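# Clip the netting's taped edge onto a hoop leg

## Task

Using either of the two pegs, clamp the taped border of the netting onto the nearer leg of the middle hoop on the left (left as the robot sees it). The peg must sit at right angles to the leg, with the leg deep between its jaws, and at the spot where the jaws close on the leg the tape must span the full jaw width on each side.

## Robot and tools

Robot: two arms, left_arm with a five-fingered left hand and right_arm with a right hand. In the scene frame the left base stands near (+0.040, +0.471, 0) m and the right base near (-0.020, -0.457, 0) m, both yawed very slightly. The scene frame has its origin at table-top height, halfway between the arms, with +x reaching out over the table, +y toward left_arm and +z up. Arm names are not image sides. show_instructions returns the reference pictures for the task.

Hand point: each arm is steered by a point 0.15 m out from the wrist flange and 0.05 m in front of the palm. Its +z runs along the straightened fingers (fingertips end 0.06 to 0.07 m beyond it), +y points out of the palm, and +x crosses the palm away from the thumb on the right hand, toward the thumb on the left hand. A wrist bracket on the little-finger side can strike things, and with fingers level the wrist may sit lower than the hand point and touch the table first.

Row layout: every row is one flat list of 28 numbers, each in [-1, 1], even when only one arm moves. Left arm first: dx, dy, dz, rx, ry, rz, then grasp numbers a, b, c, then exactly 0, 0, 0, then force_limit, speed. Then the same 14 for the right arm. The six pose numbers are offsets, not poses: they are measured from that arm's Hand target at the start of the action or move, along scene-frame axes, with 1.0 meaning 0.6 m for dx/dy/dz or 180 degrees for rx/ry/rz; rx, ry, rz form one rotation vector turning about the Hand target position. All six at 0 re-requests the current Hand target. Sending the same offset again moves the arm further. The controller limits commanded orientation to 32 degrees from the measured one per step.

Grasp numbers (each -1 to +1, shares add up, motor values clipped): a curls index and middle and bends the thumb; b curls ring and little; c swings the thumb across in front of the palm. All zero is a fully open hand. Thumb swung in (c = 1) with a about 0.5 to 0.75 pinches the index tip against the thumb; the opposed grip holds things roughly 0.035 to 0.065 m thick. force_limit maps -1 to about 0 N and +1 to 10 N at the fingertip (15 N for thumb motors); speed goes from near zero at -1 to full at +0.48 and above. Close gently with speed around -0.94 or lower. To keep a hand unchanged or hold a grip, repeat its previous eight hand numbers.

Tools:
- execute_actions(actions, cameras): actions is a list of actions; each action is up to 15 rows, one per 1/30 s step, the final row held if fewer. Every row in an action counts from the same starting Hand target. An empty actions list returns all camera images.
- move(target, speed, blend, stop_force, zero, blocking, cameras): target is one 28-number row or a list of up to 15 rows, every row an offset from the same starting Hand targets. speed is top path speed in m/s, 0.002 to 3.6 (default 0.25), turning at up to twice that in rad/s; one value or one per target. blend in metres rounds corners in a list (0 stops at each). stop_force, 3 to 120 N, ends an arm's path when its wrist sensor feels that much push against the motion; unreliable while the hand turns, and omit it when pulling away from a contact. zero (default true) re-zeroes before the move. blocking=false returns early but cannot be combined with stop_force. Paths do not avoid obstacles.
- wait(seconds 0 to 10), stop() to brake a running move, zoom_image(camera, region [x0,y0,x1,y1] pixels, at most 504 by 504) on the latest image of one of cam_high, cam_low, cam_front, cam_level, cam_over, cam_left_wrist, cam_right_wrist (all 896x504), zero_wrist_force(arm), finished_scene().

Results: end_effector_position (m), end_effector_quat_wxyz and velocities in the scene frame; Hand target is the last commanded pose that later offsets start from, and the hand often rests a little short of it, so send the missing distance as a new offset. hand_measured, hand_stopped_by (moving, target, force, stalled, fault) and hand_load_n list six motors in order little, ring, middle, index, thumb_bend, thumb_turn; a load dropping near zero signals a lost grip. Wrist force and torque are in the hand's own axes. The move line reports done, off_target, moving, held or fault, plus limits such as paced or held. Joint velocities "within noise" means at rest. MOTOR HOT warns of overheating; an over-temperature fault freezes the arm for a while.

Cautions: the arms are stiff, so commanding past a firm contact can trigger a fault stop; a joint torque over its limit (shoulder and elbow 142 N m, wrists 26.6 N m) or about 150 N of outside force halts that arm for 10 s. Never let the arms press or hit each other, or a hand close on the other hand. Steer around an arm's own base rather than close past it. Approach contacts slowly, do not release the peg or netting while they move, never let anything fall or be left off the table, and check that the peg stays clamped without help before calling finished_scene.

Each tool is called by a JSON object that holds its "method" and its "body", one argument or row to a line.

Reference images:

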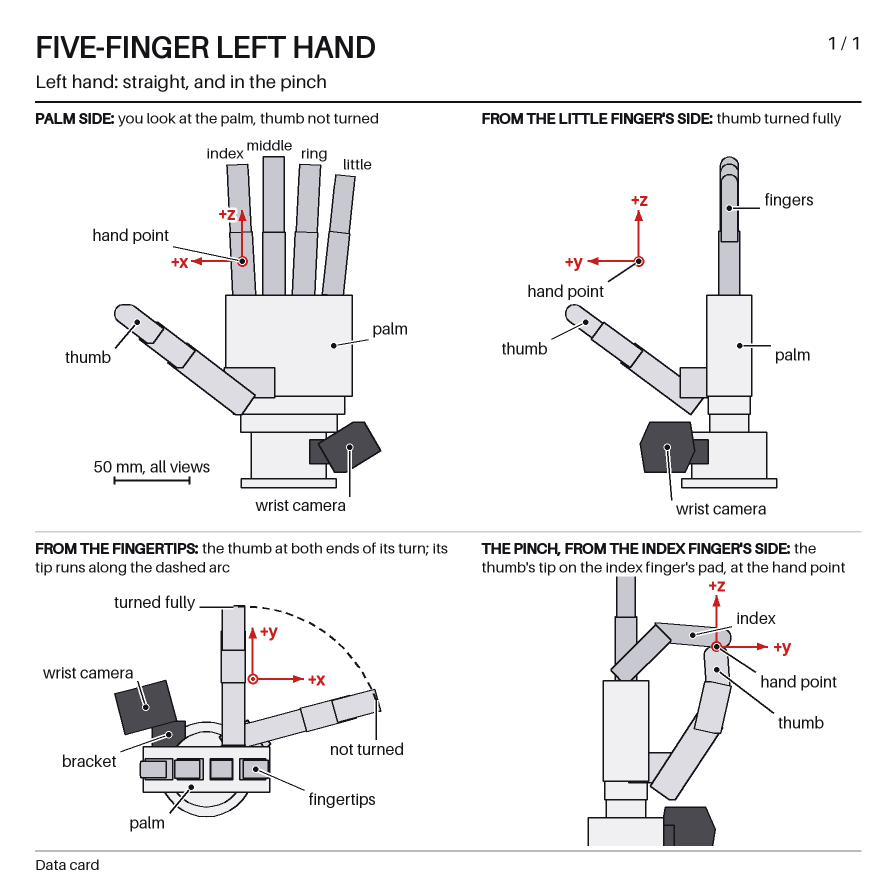

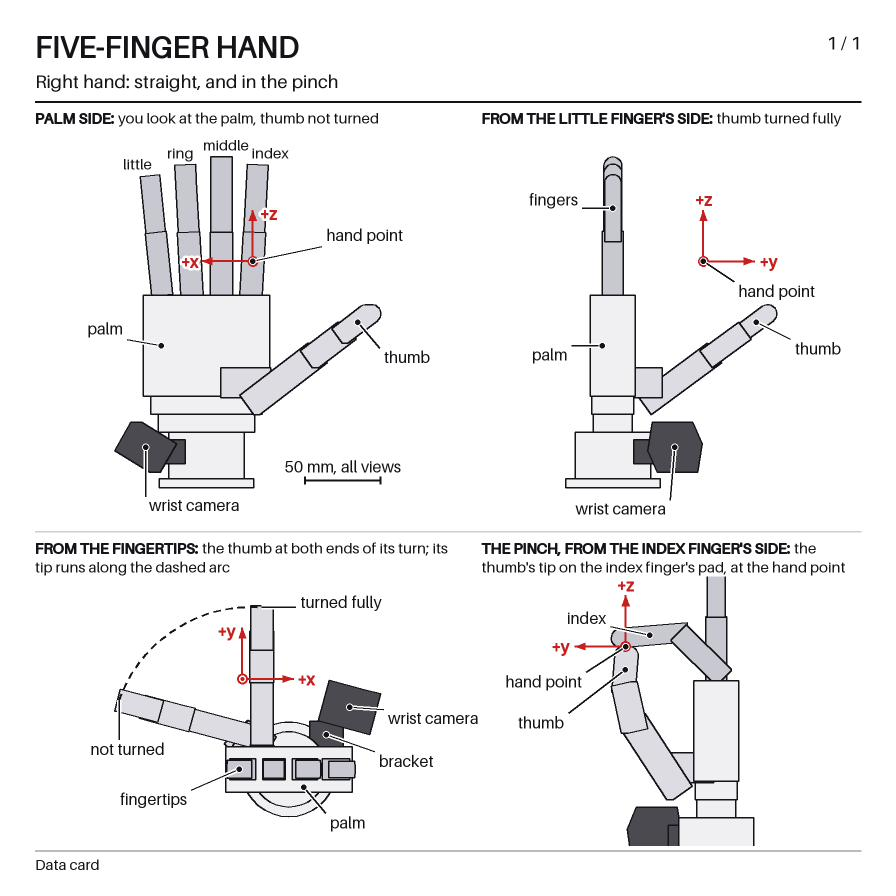

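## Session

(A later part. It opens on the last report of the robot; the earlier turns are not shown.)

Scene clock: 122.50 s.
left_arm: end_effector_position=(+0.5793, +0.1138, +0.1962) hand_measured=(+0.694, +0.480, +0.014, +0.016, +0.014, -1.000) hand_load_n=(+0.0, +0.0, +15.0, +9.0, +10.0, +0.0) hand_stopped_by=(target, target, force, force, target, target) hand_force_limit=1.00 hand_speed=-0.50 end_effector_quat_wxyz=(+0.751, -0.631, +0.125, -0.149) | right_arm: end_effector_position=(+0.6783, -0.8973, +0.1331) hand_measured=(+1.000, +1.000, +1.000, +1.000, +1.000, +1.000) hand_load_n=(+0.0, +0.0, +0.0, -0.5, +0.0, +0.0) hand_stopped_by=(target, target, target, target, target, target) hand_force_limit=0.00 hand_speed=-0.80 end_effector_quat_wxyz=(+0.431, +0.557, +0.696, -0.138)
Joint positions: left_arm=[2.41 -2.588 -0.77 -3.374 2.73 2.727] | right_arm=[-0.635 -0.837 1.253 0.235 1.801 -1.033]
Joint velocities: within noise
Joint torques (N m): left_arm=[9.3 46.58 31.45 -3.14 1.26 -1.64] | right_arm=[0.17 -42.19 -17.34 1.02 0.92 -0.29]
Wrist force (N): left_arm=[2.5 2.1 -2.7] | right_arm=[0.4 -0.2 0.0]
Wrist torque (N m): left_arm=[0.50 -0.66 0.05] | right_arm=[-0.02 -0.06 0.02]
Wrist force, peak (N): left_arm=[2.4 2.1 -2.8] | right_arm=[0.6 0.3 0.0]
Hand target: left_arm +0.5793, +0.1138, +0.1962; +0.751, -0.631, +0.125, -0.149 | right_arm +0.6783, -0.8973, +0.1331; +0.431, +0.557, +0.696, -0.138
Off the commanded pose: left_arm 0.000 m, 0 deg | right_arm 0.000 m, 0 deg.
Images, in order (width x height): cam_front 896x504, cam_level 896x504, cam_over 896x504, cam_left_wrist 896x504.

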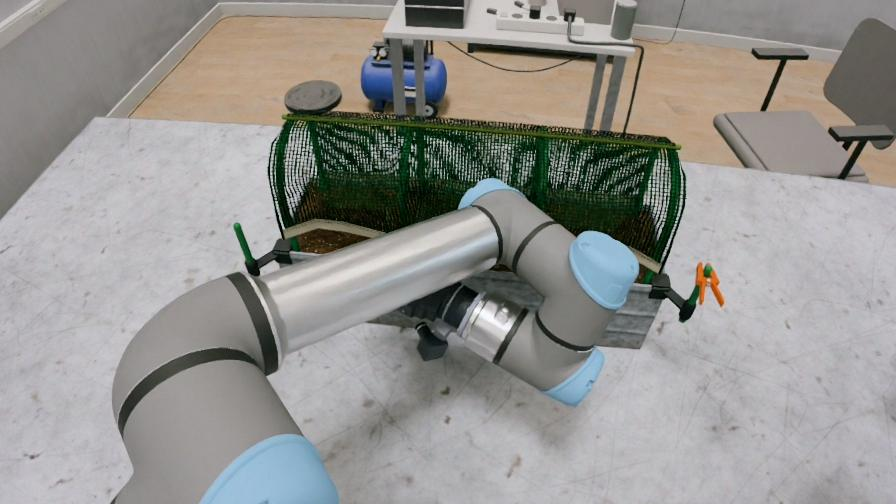

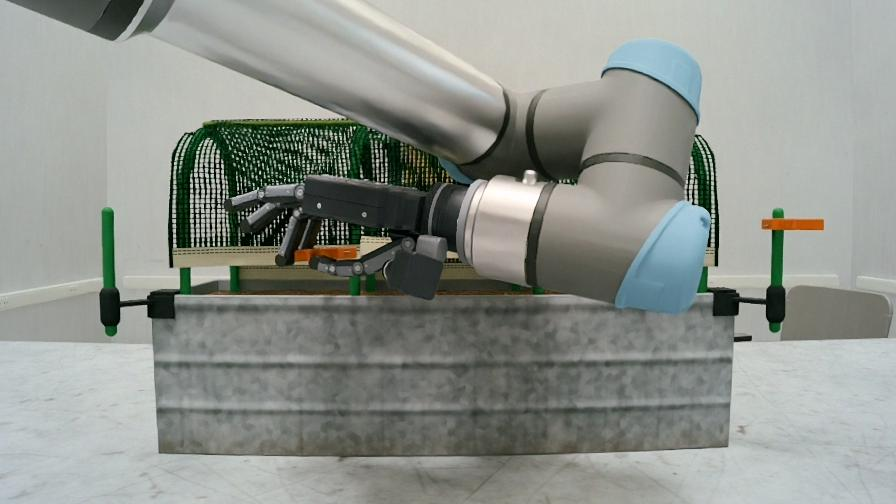

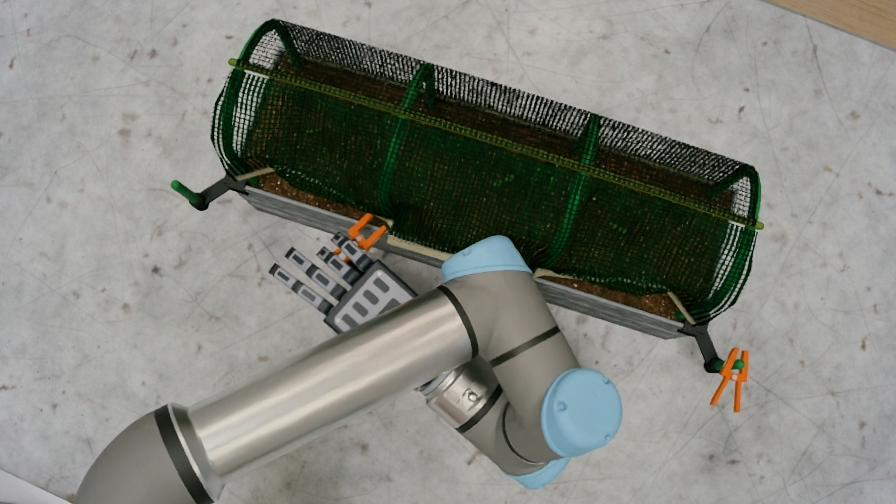

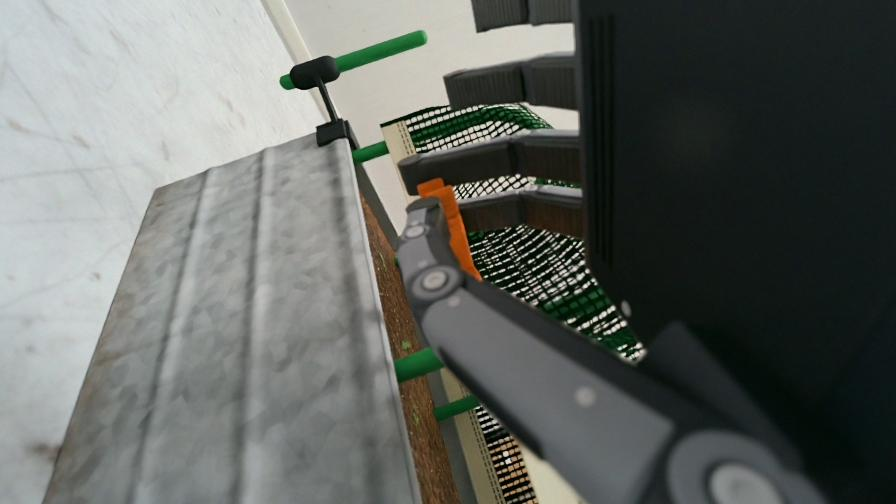

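{"method": "wait", "body": {
  "seconds": 0,
  "cameras": ["cam_low","cam_high"]
}}

Scene clock: 126.83 s.
left_arm: end_effector_position=(+0.5793, +0.1138, +0.1962) hand_measured=(+0.694, +0.480, +0.014, +0.016, +0.014, -1.000) hand_load_n=(+0.0, +0.0, +14.5, +9.0, +9.5, +0.0) hand_stopped_by=(target, target, force, force, target, target) hand_force_limit=1.00 hand_speed=-0.50 end_effector_quat_wxyz=(+0.751, -0.631, +0.125, -0.149) | right_arm: end_effector_position=(+0.6783, -0.8973, +0.1331) hand_measured=(+1.000, +1.000, +1.000, +1.000, +1.000, +1.000) hand_load_n=(+0.0, +0.0, +0.0, +0.0, +0.0, +0.0) hand_stopped_by=(target, target, target, target, target, target) hand_force_limit=0.00 hand_speed=-0.80 end_effector_quat_wxyz=(+0.431, +0.557, +0.696, -0.138)
Joint positions: left_arm=[2.41 -2.588 -0.77 -3.374 2.73 2.727] | right_arm=[-0.635 -0.837 1.253 0.235 1.801 -1.033]
Joint torques (N m): left_arm=[9.07 46.48 30.91 -3.37 1.01 -1.62] | right_arm=[-0.23 -42.59 -17.33 1.08 1 -0.38]
Wrist force (N): left_arm=[2.3 2.2 -2.4] | right_arm=[0.3 0.2 0.2]
Wrist torque (N m): left_arm=[0.50 -0.61 0.03] | right_arm=[0.02 -0.05 0.02]
Wrist force, peak (N): left_arm=[2.6 2.2 -2.8] | right_arm=[0.5 0.4 -0.4]
Hand target: left_arm +0.5793, +0.1138, +0.1962; +0.751, -0.631, +0.125, -0.149 | right_arm +0.6783, -0.8973, +0.1331; +0.431, +0.557, +0.696, -0.138
Off the commanded pose: left_arm 0.000 m, 0 deg | right_arm 0.000 m, 0 deg.
Images, in order (width x height): cam_high 896x504, cam_low 896x504.

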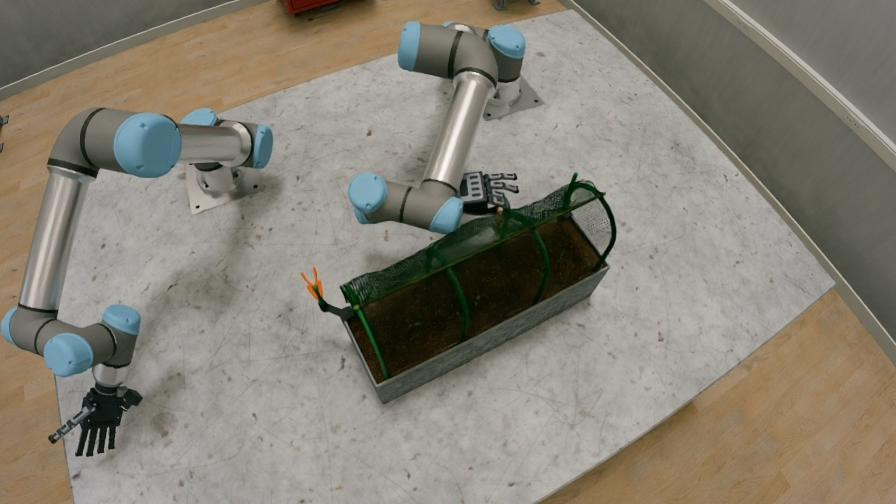

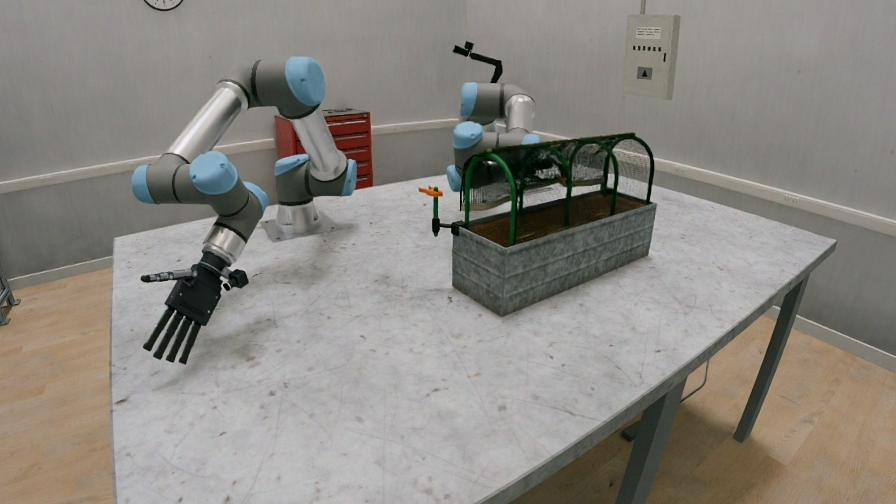

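{"method": "wait", "body": {
  "seconds": 0,
  "cameras": ["cam_level","cam_low","cam_high"]
}}

{"method": "zoom_image", "body": {
  "camera": "cam_level",
  "region": [165, 220, 375, 310]
}}

{"method": "zoom_image", "body": {
  "camera": "cam_low",
  "region": [450, 120, 670, 260]
}}

{"method": "zoom_image", "body": {
  "camera": "cam_high",
  "region": [400, 170, 560, 310]
}}

Scene clock: 127.33 s.
left_arm: end_effector_position=(+0.5793, +0.1138, +0.1962) hand_measured=(+0.694, +0.480, +0.014, +0.016, +0.014, -1.000) hand_load_n=(+0.0, +0.0, +14.5, +9.0, +10.0, +0.0) hand_stopped_by=(target, target, force, force, target, target) hand_force_limit=1.00 hand_speed=-0.50 end_effector_quat_wxyz=(+0.751, -0.631, +0.125, -0.149) | right_arm: end_effector_position=(+0.6783, -0.8973, +0.1331) hand_measured=(+1.000, +1.000, +1.000, +1.000, +1.000, +1.000) hand_load_n=(+0.0, +0.0, +0.0, +0.0, +0.0, +0.0) hand_stopped_by=(target, target, target, target, target, target) hand_force_limit=0.00 hand_speed=-0.80 end_effector_quat_wxyz=(+0.431, +0.557, +0.696, -0.138)
Joint positions: left_arm=[2.41 -2.588 -0.77 -3.374 2.73 2.727] | right_arm=[-0.635 -0.837 1.253 0.235 1.801 -1.033]
Joint torques (N m): left_arm=[10.22 46 30.49 -3.41 1.05 -1.76] | right_arm=[0.33 -42.45 -16.75 1.1 0.91 -0.4]
Wrist force (N): left_arm=[2.3 1.9 -2.6] | right_arm=[0.0 0.1 0.1]
Wrist torque (N m): left_arm=[0.47 -0.62 0.04] | right_arm=[0.02 0.00 0.01]
Wrist force, peak (N): left_arm=[2.5 2.1 -2.6] | right_arm=[0.3 0.0 0.3]
Hand target: left_arm +0.5793, +0.1138, +0.1962; +0.751, -0.631, +0.125, -0.149 | right_arm +0.6783, -0.8973, +0.1331; +0.431, +0.557, +0.696, -0.138
Off the commanded pose: left_arm 0.000 m, 0 deg | right_arm 0.000 m, 0 deg.
Images, in order (width x height): cam_high 896x504, cam_low 896x504, cam_level 896x504.

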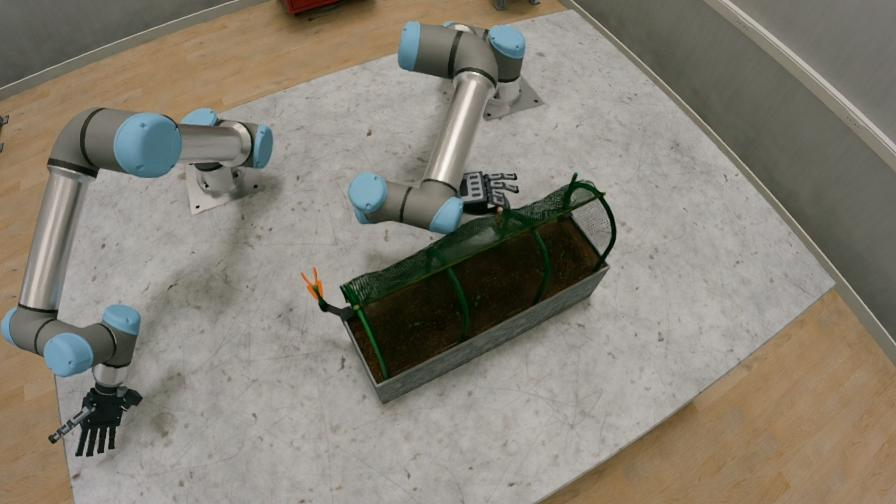

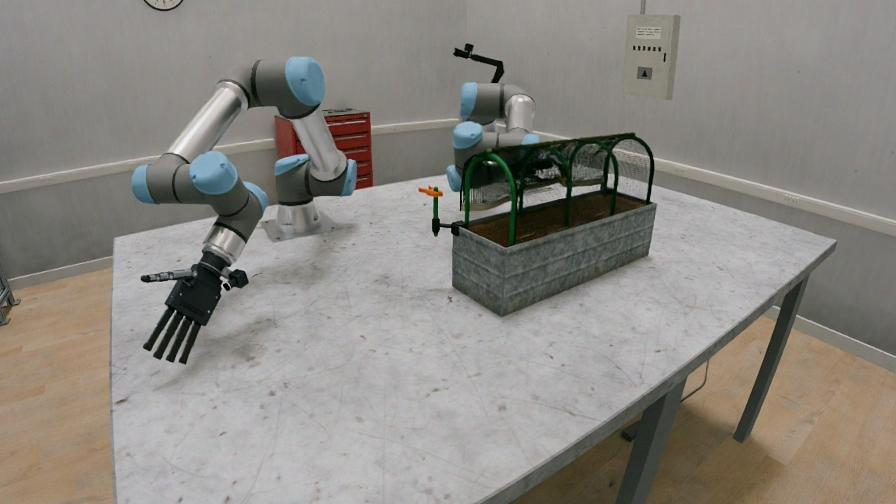

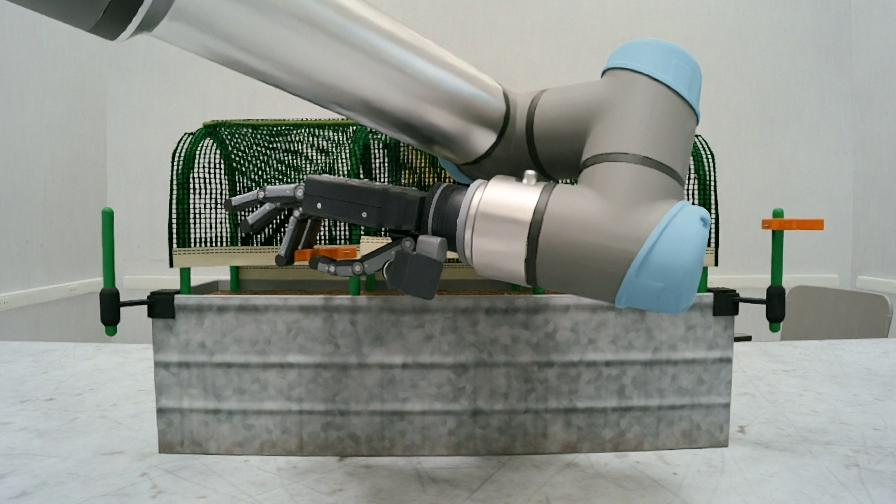

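Scaled by 2.400 from the camera's 896x504 image, which has a finer 1280x720 frame.

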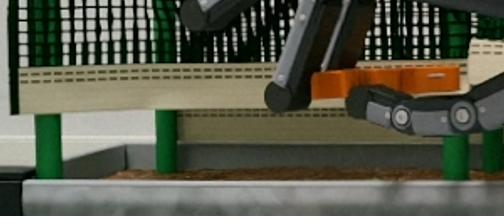

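Scaled by 2.291 from the camera's 896x504 image, which has a finer 1280x720 frame.

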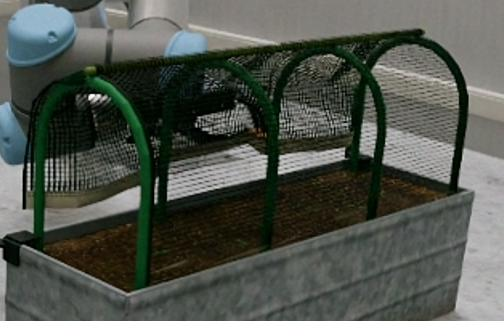

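Scaled by 3.150 from the camera's 896x504 image, which has a finer 1280x720 frame.

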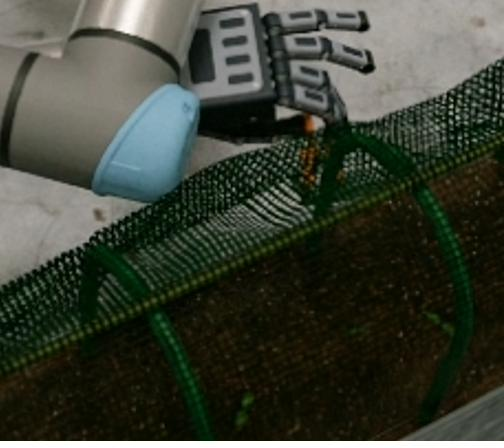

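{"method": "move", "body": {
  "target": [0.0115, -0.0072, 0, 0, 0, 0, 0.94, 0.2, 1, 0, 0, 0, 1, -0.5, 0,0,0,0,0,0, 0,0,0,0,0,0, 0,-0.8],
  "speed": 0.04,
  "stop_force": 12,
  "cameras": ["cam_over", "cam_level", "cam_left_wrist"]
}}

Scene clock: 130.60 s.
left_arm: end_effector_position=(+0.5862, +0.1094, +0.1962) hand_measured=(+0.694, +0.480, +0.014, +0.016, +0.014, -1.000) hand_load_n=(+0.0, +0.0, +14.5, +9.0, +10.0, +0.0) hand_stopped_by=(target, target, force, force, target, target) hand_force_limit=1.00 hand_speed=-0.50 end_effector_quat_wxyz=(+0.751, -0.631, +0.125, -0.149) | right_arm: end_effector_position=(+0.6783, -0.8973, +0.1331) hand_measured=(+1.000, +1.000, +1.000, +1.000, +1.000, +1.000) hand_load_n=(+0.0, +0.0, +0.5, +0.0, +0.0, +0.0) hand_stopped_by=(target, target, target, target, target, target) hand_force_limit=0.00 hand_speed=-0.80 end_effector_quat_wxyz=(+0.431, +0.557, +0.696, -0.138)
Joint positions: left_arm=[2.412 -2.615 -0.718 -3.401 2.732 2.724] | right_arm=[-0.635 -0.837 1.253 0.235 1.801 -1.033]
Joint torques (N m): left_arm=[10.9 47.78 30.54 -3.35 -0.12 -1.81] | right_arm=[0.73 -42.51 -17.58 1.09 0.9 -0.47]
Wrist force (N): left_arm=[1.9 1.8 -2.7] | right_arm=[0.2 -0.1 0.1]
Wrist torque (N m): left_arm=[0.46 -0.64 0.03] | right_arm=[-0.03 -0.04 0.00]
Wrist force, peak (N): left_arm=[2.5 2.2 -2.8] | right_arm=[0.3 0.5 -0.2]
Hand target: left_arm +0.5862, +0.1094, +0.1962; +0.751, -0.631, +0.125, -0.149 | right_arm +0.6783, -0.8973, +0.1331; +0.431, +0.557, +0.696, -0.138
Off the commanded pose: left_arm 0.000 m, 0 deg | right_arm 0.000 m, 0 deg.
move: done
Images, in order (width x height): cam_level 896x504, cam_over 896x504, cam_left_wrist 896x504.

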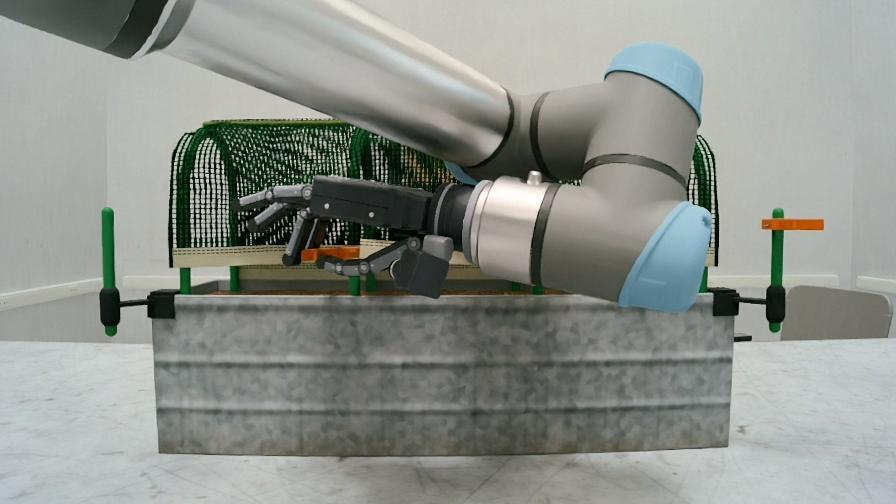

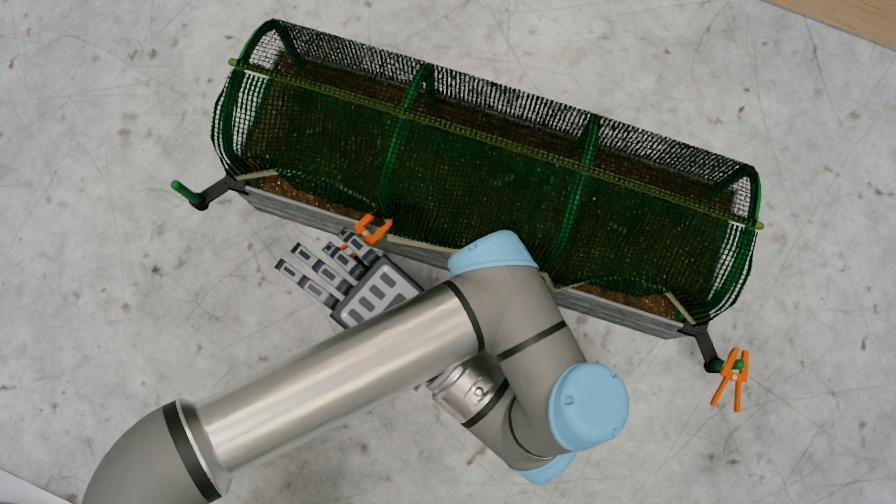

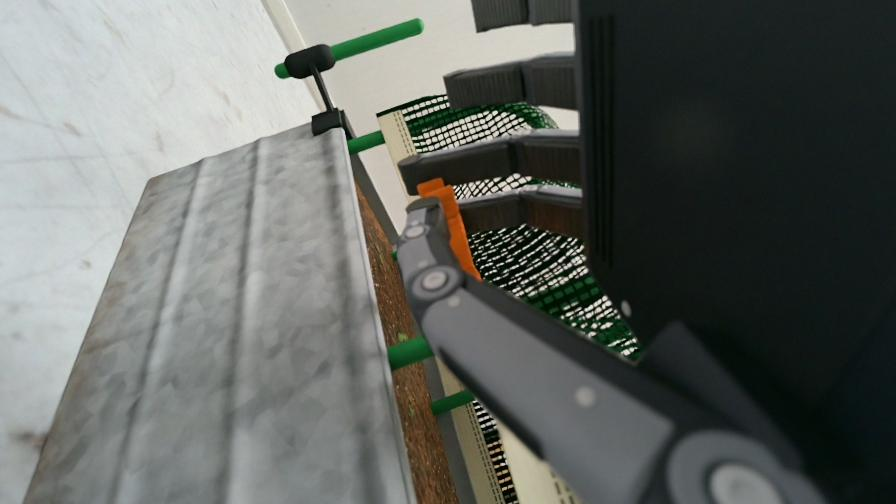

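{"method": "zoom_image", "body": {
  "camera": "cam_over",
  "region": [345, 190, 405, 250]
}}

{"method": "zoom_image", "body": {
  "camera": "cam_level",
  "region": [290, 225, 390, 300]
}}

{"method": "zoom_image", "body": {
  "camera": "cam_left_wrist",
  "region": [370, 130, 530, 290]
}}

Scaled by 8.400 from the camera's 896x504 image, which has a finer 1280x720 frame.

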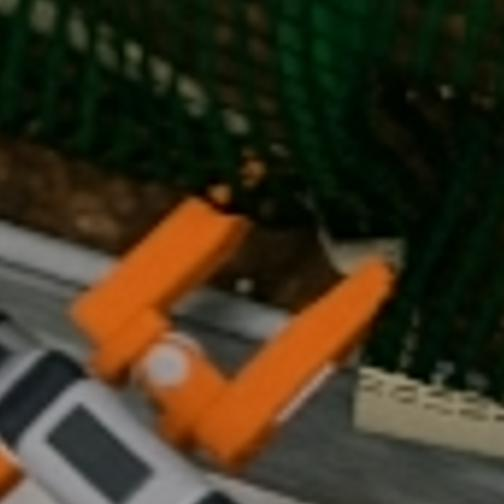

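Scaled by 5.040 from the camera's 896x504 image, which has a finer 1280x720 frame.

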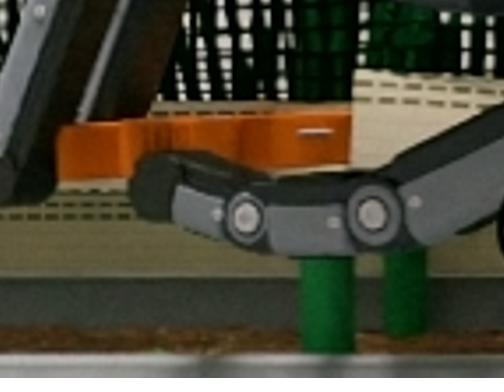

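Scaled by 3.150 from the camera's 896x504 image, which has a finer 1280x720 frame.

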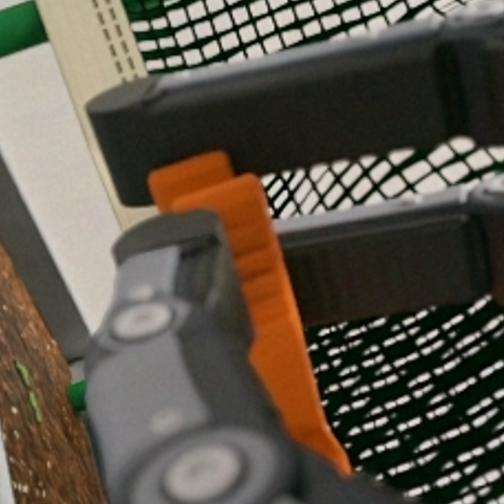

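{"method": "move", "body": {
  "target": [0.0122, -0.0054, 0, 0, 0, 0, 0.94, 0.2, 1, 0, 0, 0, 1, -0.5, 0,0,0,0,0,0, 0,0,0,0,0,0, 0,-0.8],
  "speed": 0.03,
  "stop_force": 12,
  "cameras": ["cam_over", "cam_level", "cam_left_wrist"]
}}

{"method": "zoom_image", "body": {
  "camera": "cam_over",
  "region": [345, 190, 405, 250]
}}

{"method": "zoom_image", "body": {
  "camera": "cam_level",
  "region": [290, 225, 390, 300]
}}

Scene clock: 133.73 s.
left_arm: end_effector_position=(+0.5935, +0.1062, +0.1962) hand_measured=(+0.694, +0.480, +0.014, +0.016, +0.014, -1.000) hand_load_n=(+0.0, +0.0, +15.0, +8.5, +10.0, -0.5) hand_stopped_by=(target, target, force, force, target, target) hand_force_limit=1.00 hand_speed=-0.50 end_effector_quat_wxyz=(+0.751, -0.631, +0.125, -0.149) | right_arm: end_effector_position=(+0.6783, -0.8973, +0.1331) hand_measured=(+1.000, +1.000, +1.000, +1.000, +1.000, +1.000) hand_load_n=(+0.0, +0.0, +0.0, +0.0, +0.0, +0.0) hand_stopped_by=(target, target, target, target, target, target) hand_force_limit=0.00 hand_speed=-0.80 end_effector_quat_wxyz=(+0.431, +0.557, +0.696, -0.138)
Joint positions: left_arm=[2.416 -2.641 -0.666 -3.43 2.735 2.72] | right_arm=[-0.635 -0.837 1.253 0.235 1.801 -1.033]
Joint torques (N m): left_arm=[9.79 47.57 31.43 -3.33 0.9 -1.54] | right_arm=[-0.15 -42.24 -17.18 1.16 0.99 -0.55]
Wrist force (N): left_arm=[1.7 2.0 -2.7] | right_arm=[0.2 0.1 0.2]
Wrist torque (N m): left_arm=[0.50 -0.61 0.04] | right_arm=[0.01 -0.04 0.02]
Wrist force, peak (N): left_arm=[2.4 2.0 -2.8] | right_arm=[0.2 0.6 0.0]
Hand target: left_arm +0.5935, +0.1062, +0.1962; +0.751, -0.631, +0.125, -0.149 | right_arm +0.6783, -0.8973, +0.1331; +0.431, +0.557, +0.696, -0.138
Off the commanded pose: left_arm 0.000 m, 0 deg | right_arm 0.000 m, 0 deg.
move: done
Images, in order (width x height): cam_level 896x504, cam_over 896x504, cam_left_wrist 896x504.

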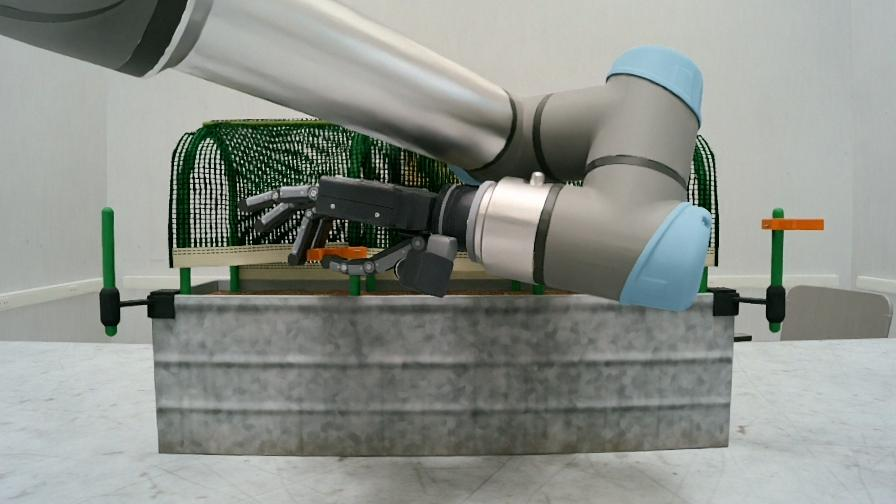

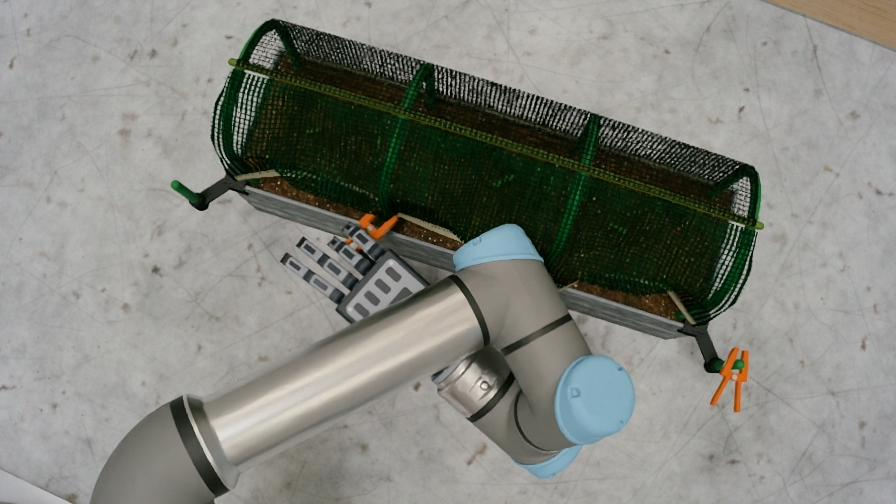

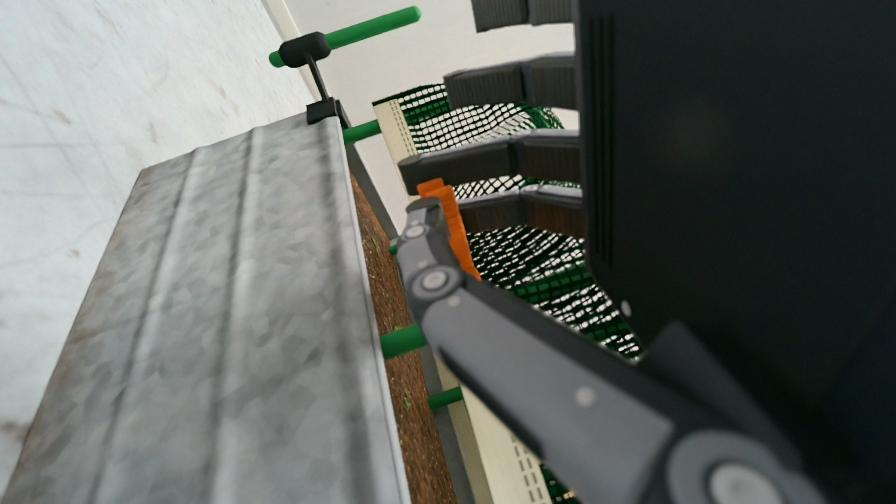

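Scaled by 8.400 from the camera's 896x504 image, which has a finer 1280x720 frame.

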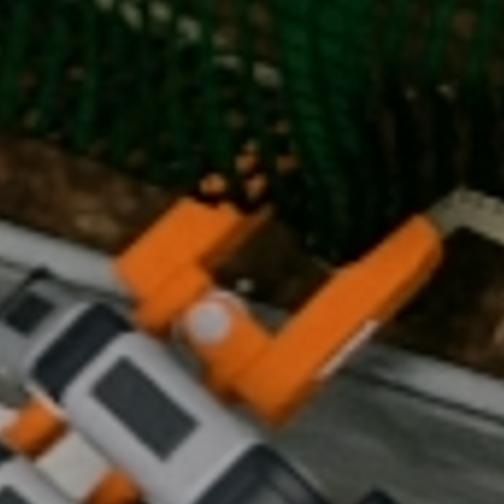

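Scaled by 5.040 from the camera's 896x504 image, which has a finer 1280x720 frame.

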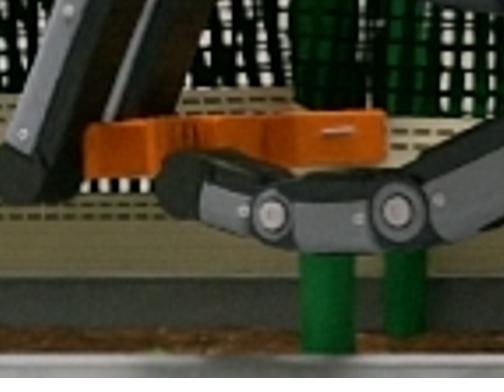

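{"method": "zoom_image", "body": {
  "camera": "cam_level",
  "region": [230, 235, 310, 285]
}}

{"method": "zoom_image", "body": {
  "camera": "cam_level",
  "region": [300, 230, 380, 280]
}}

{"method": "zoom_image", "body": {
  "camera": "cam_left_wrist",
  "region": [370, 130, 530, 290]
}}

Scaled by 6.300 from the camera's 896x504 image, which has a finer 1280x720 frame.

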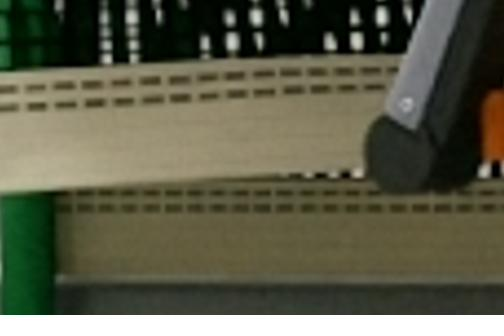

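Scaled by 6.300 from the camera's 896x504 image, which has a finer 1280x720 frame.

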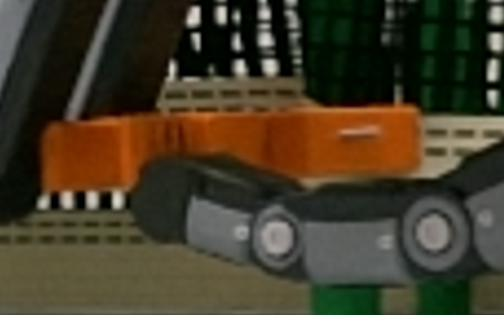

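Scaled by 3.150 from the camera's 896x504 image, which has a finer 1280x720 frame.

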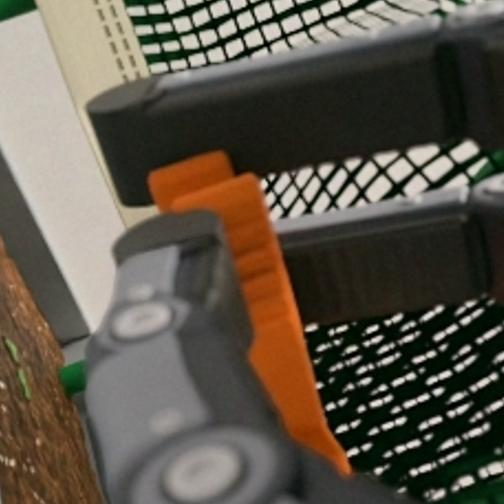

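{"method": "move", "body": {
  "target": [0.0107, -0.0048, -0.0042, 0, 0, 0, 0.94, 0.2, 1, 0, 0, 0, 1, -0.5, 0,0,0,0,0,0, 0,0,0,0,0,0, 0,-0.8],
  "speed": 0.03,
  "stop_force": 12,
  "cameras": ["cam_over", "cam_level", "cam_left_wrist"]
}}

{"method": "zoom_image", "body": {
  "camera": "cam_over",
  "region": [345, 180, 415, 250]
}}

{"method": "zoom_image", "body": {
  "camera": "cam_level",
  "region": [300, 230, 390, 280]
}}

{"method": "zoom_image", "body": {
  "camera": "cam_level",
  "region": [360, 225, 420, 275]
}}

Scene clock: 137.20 s.
left_arm: end_effector_position=(+0.5999, +0.1033, +0.1937) hand_measured=(+0.694, +0.480, +0.014, +0.016, +0.014, -1.000) hand_load_n=(+0.0, +0.0, +14.5, +8.0, +9.5, -1.5) hand_stopped_by=(target, target, force, force, target, target) hand_force_limit=1.00 hand_speed=-0.50 end_effector_quat_wxyz=(+0.751, -0.631, +0.125, -0.149) | right_arm: end_effector_position=(+0.6783, -0.8973, +0.1331) hand_measured=(+1.000, +1.000, +1.000, +1.000, +1.000, +1.000) hand_load_n=(+0.0, +0.0, +0.0, +0.0, -0.5, +0.0) hand_stopped_by=(target, target, target, target, target, target) hand_force_limit=0.00 hand_speed=-0.80 end_effector_quat_wxyz=(+0.431, +0.557, +0.696, -0.138)
Joint positions: left_arm=[2.419 -2.668 -0.62 -3.453 2.738 2.716] | right_arm=[-0.635 -0.837 1.253 0.235 1.801 -1.033]
Joint torques (N m): left_arm=[11.79 46.68 31.51 -2.95 2.16 -1.85] | right_arm=[0.42 -41.66 -17.27 1.09 1.01 -0.43]
Wrist force (N): left_arm=[-3.0 0.9 -3.1] | right_arm=[0.1 0.2 0.0]
Wrist torque (N m): left_arm=[0.45 -0.69 0.00] | right_arm=[0.04 -0.02 0.01]
Wrist force, peak (N): left_arm=[-3.4 0.9 -3.2] | right_arm=[0.4 0.5 0.1]
Hand target: left_arm +0.5999, +0.1033, +0.1937; +0.751, -0.631, +0.125, -0.149 | right_arm +0.6783, -0.8973, +0.1331; +0.431, +0.557, +0.696, -0.138
Off the commanded pose: left_arm 0.000 m, 0 deg | right_arm 0.000 m, 0 deg.
move: done
Images, in order (width x height): cam_level 896x504, cam_over 896x504, cam_left_wrist 896x504.

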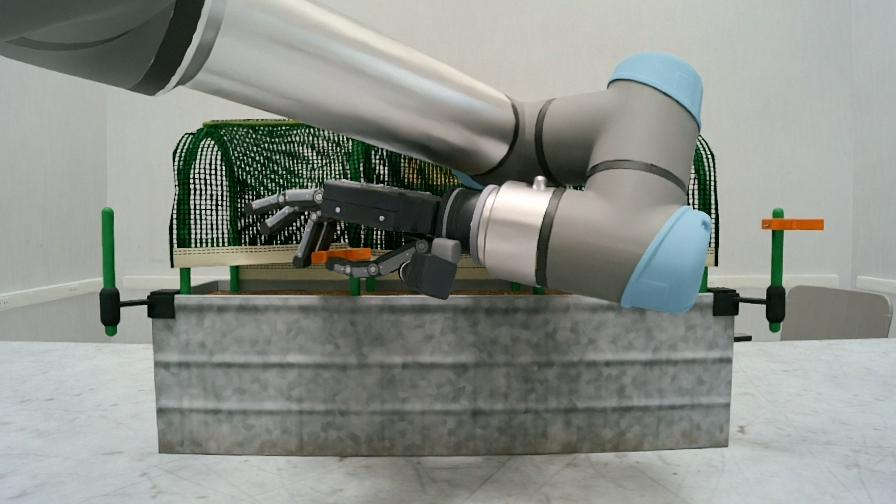

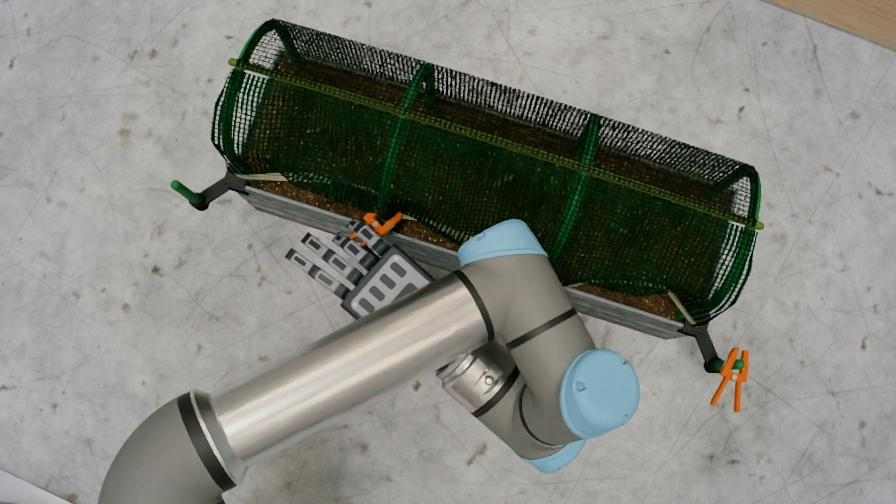

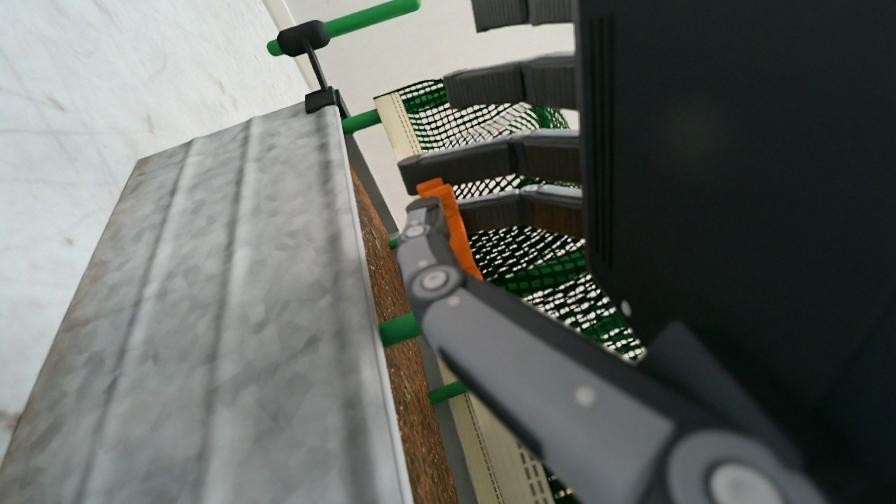

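Scaled by 7.200 from the camera's 896x504 image, which has a finer 1280x720 frame.

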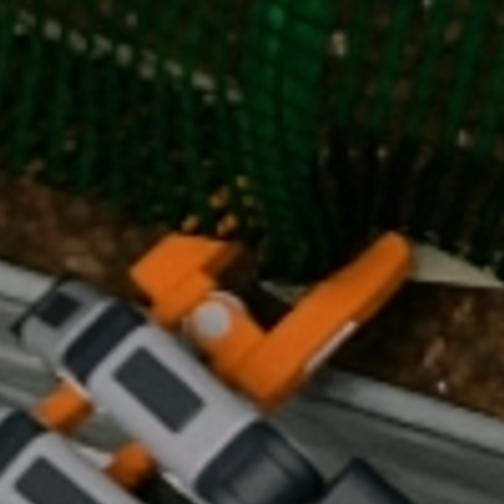

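Scaled by 5.600 from the camera's 896x504 image, which has a finer 1280x720 frame.

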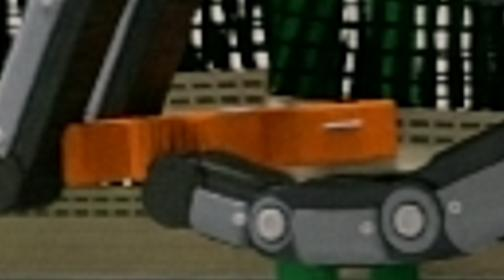

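Scaled by 8.400 from the camera's 896x504 image, which has a finer 1280x720 frame.

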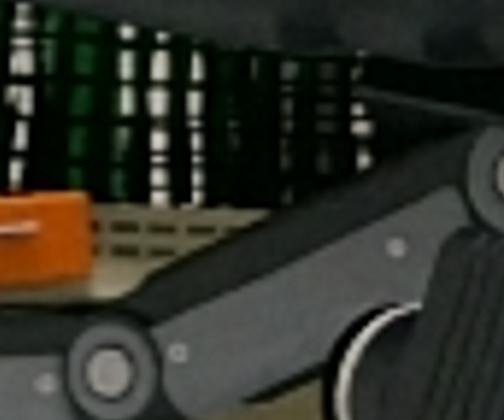

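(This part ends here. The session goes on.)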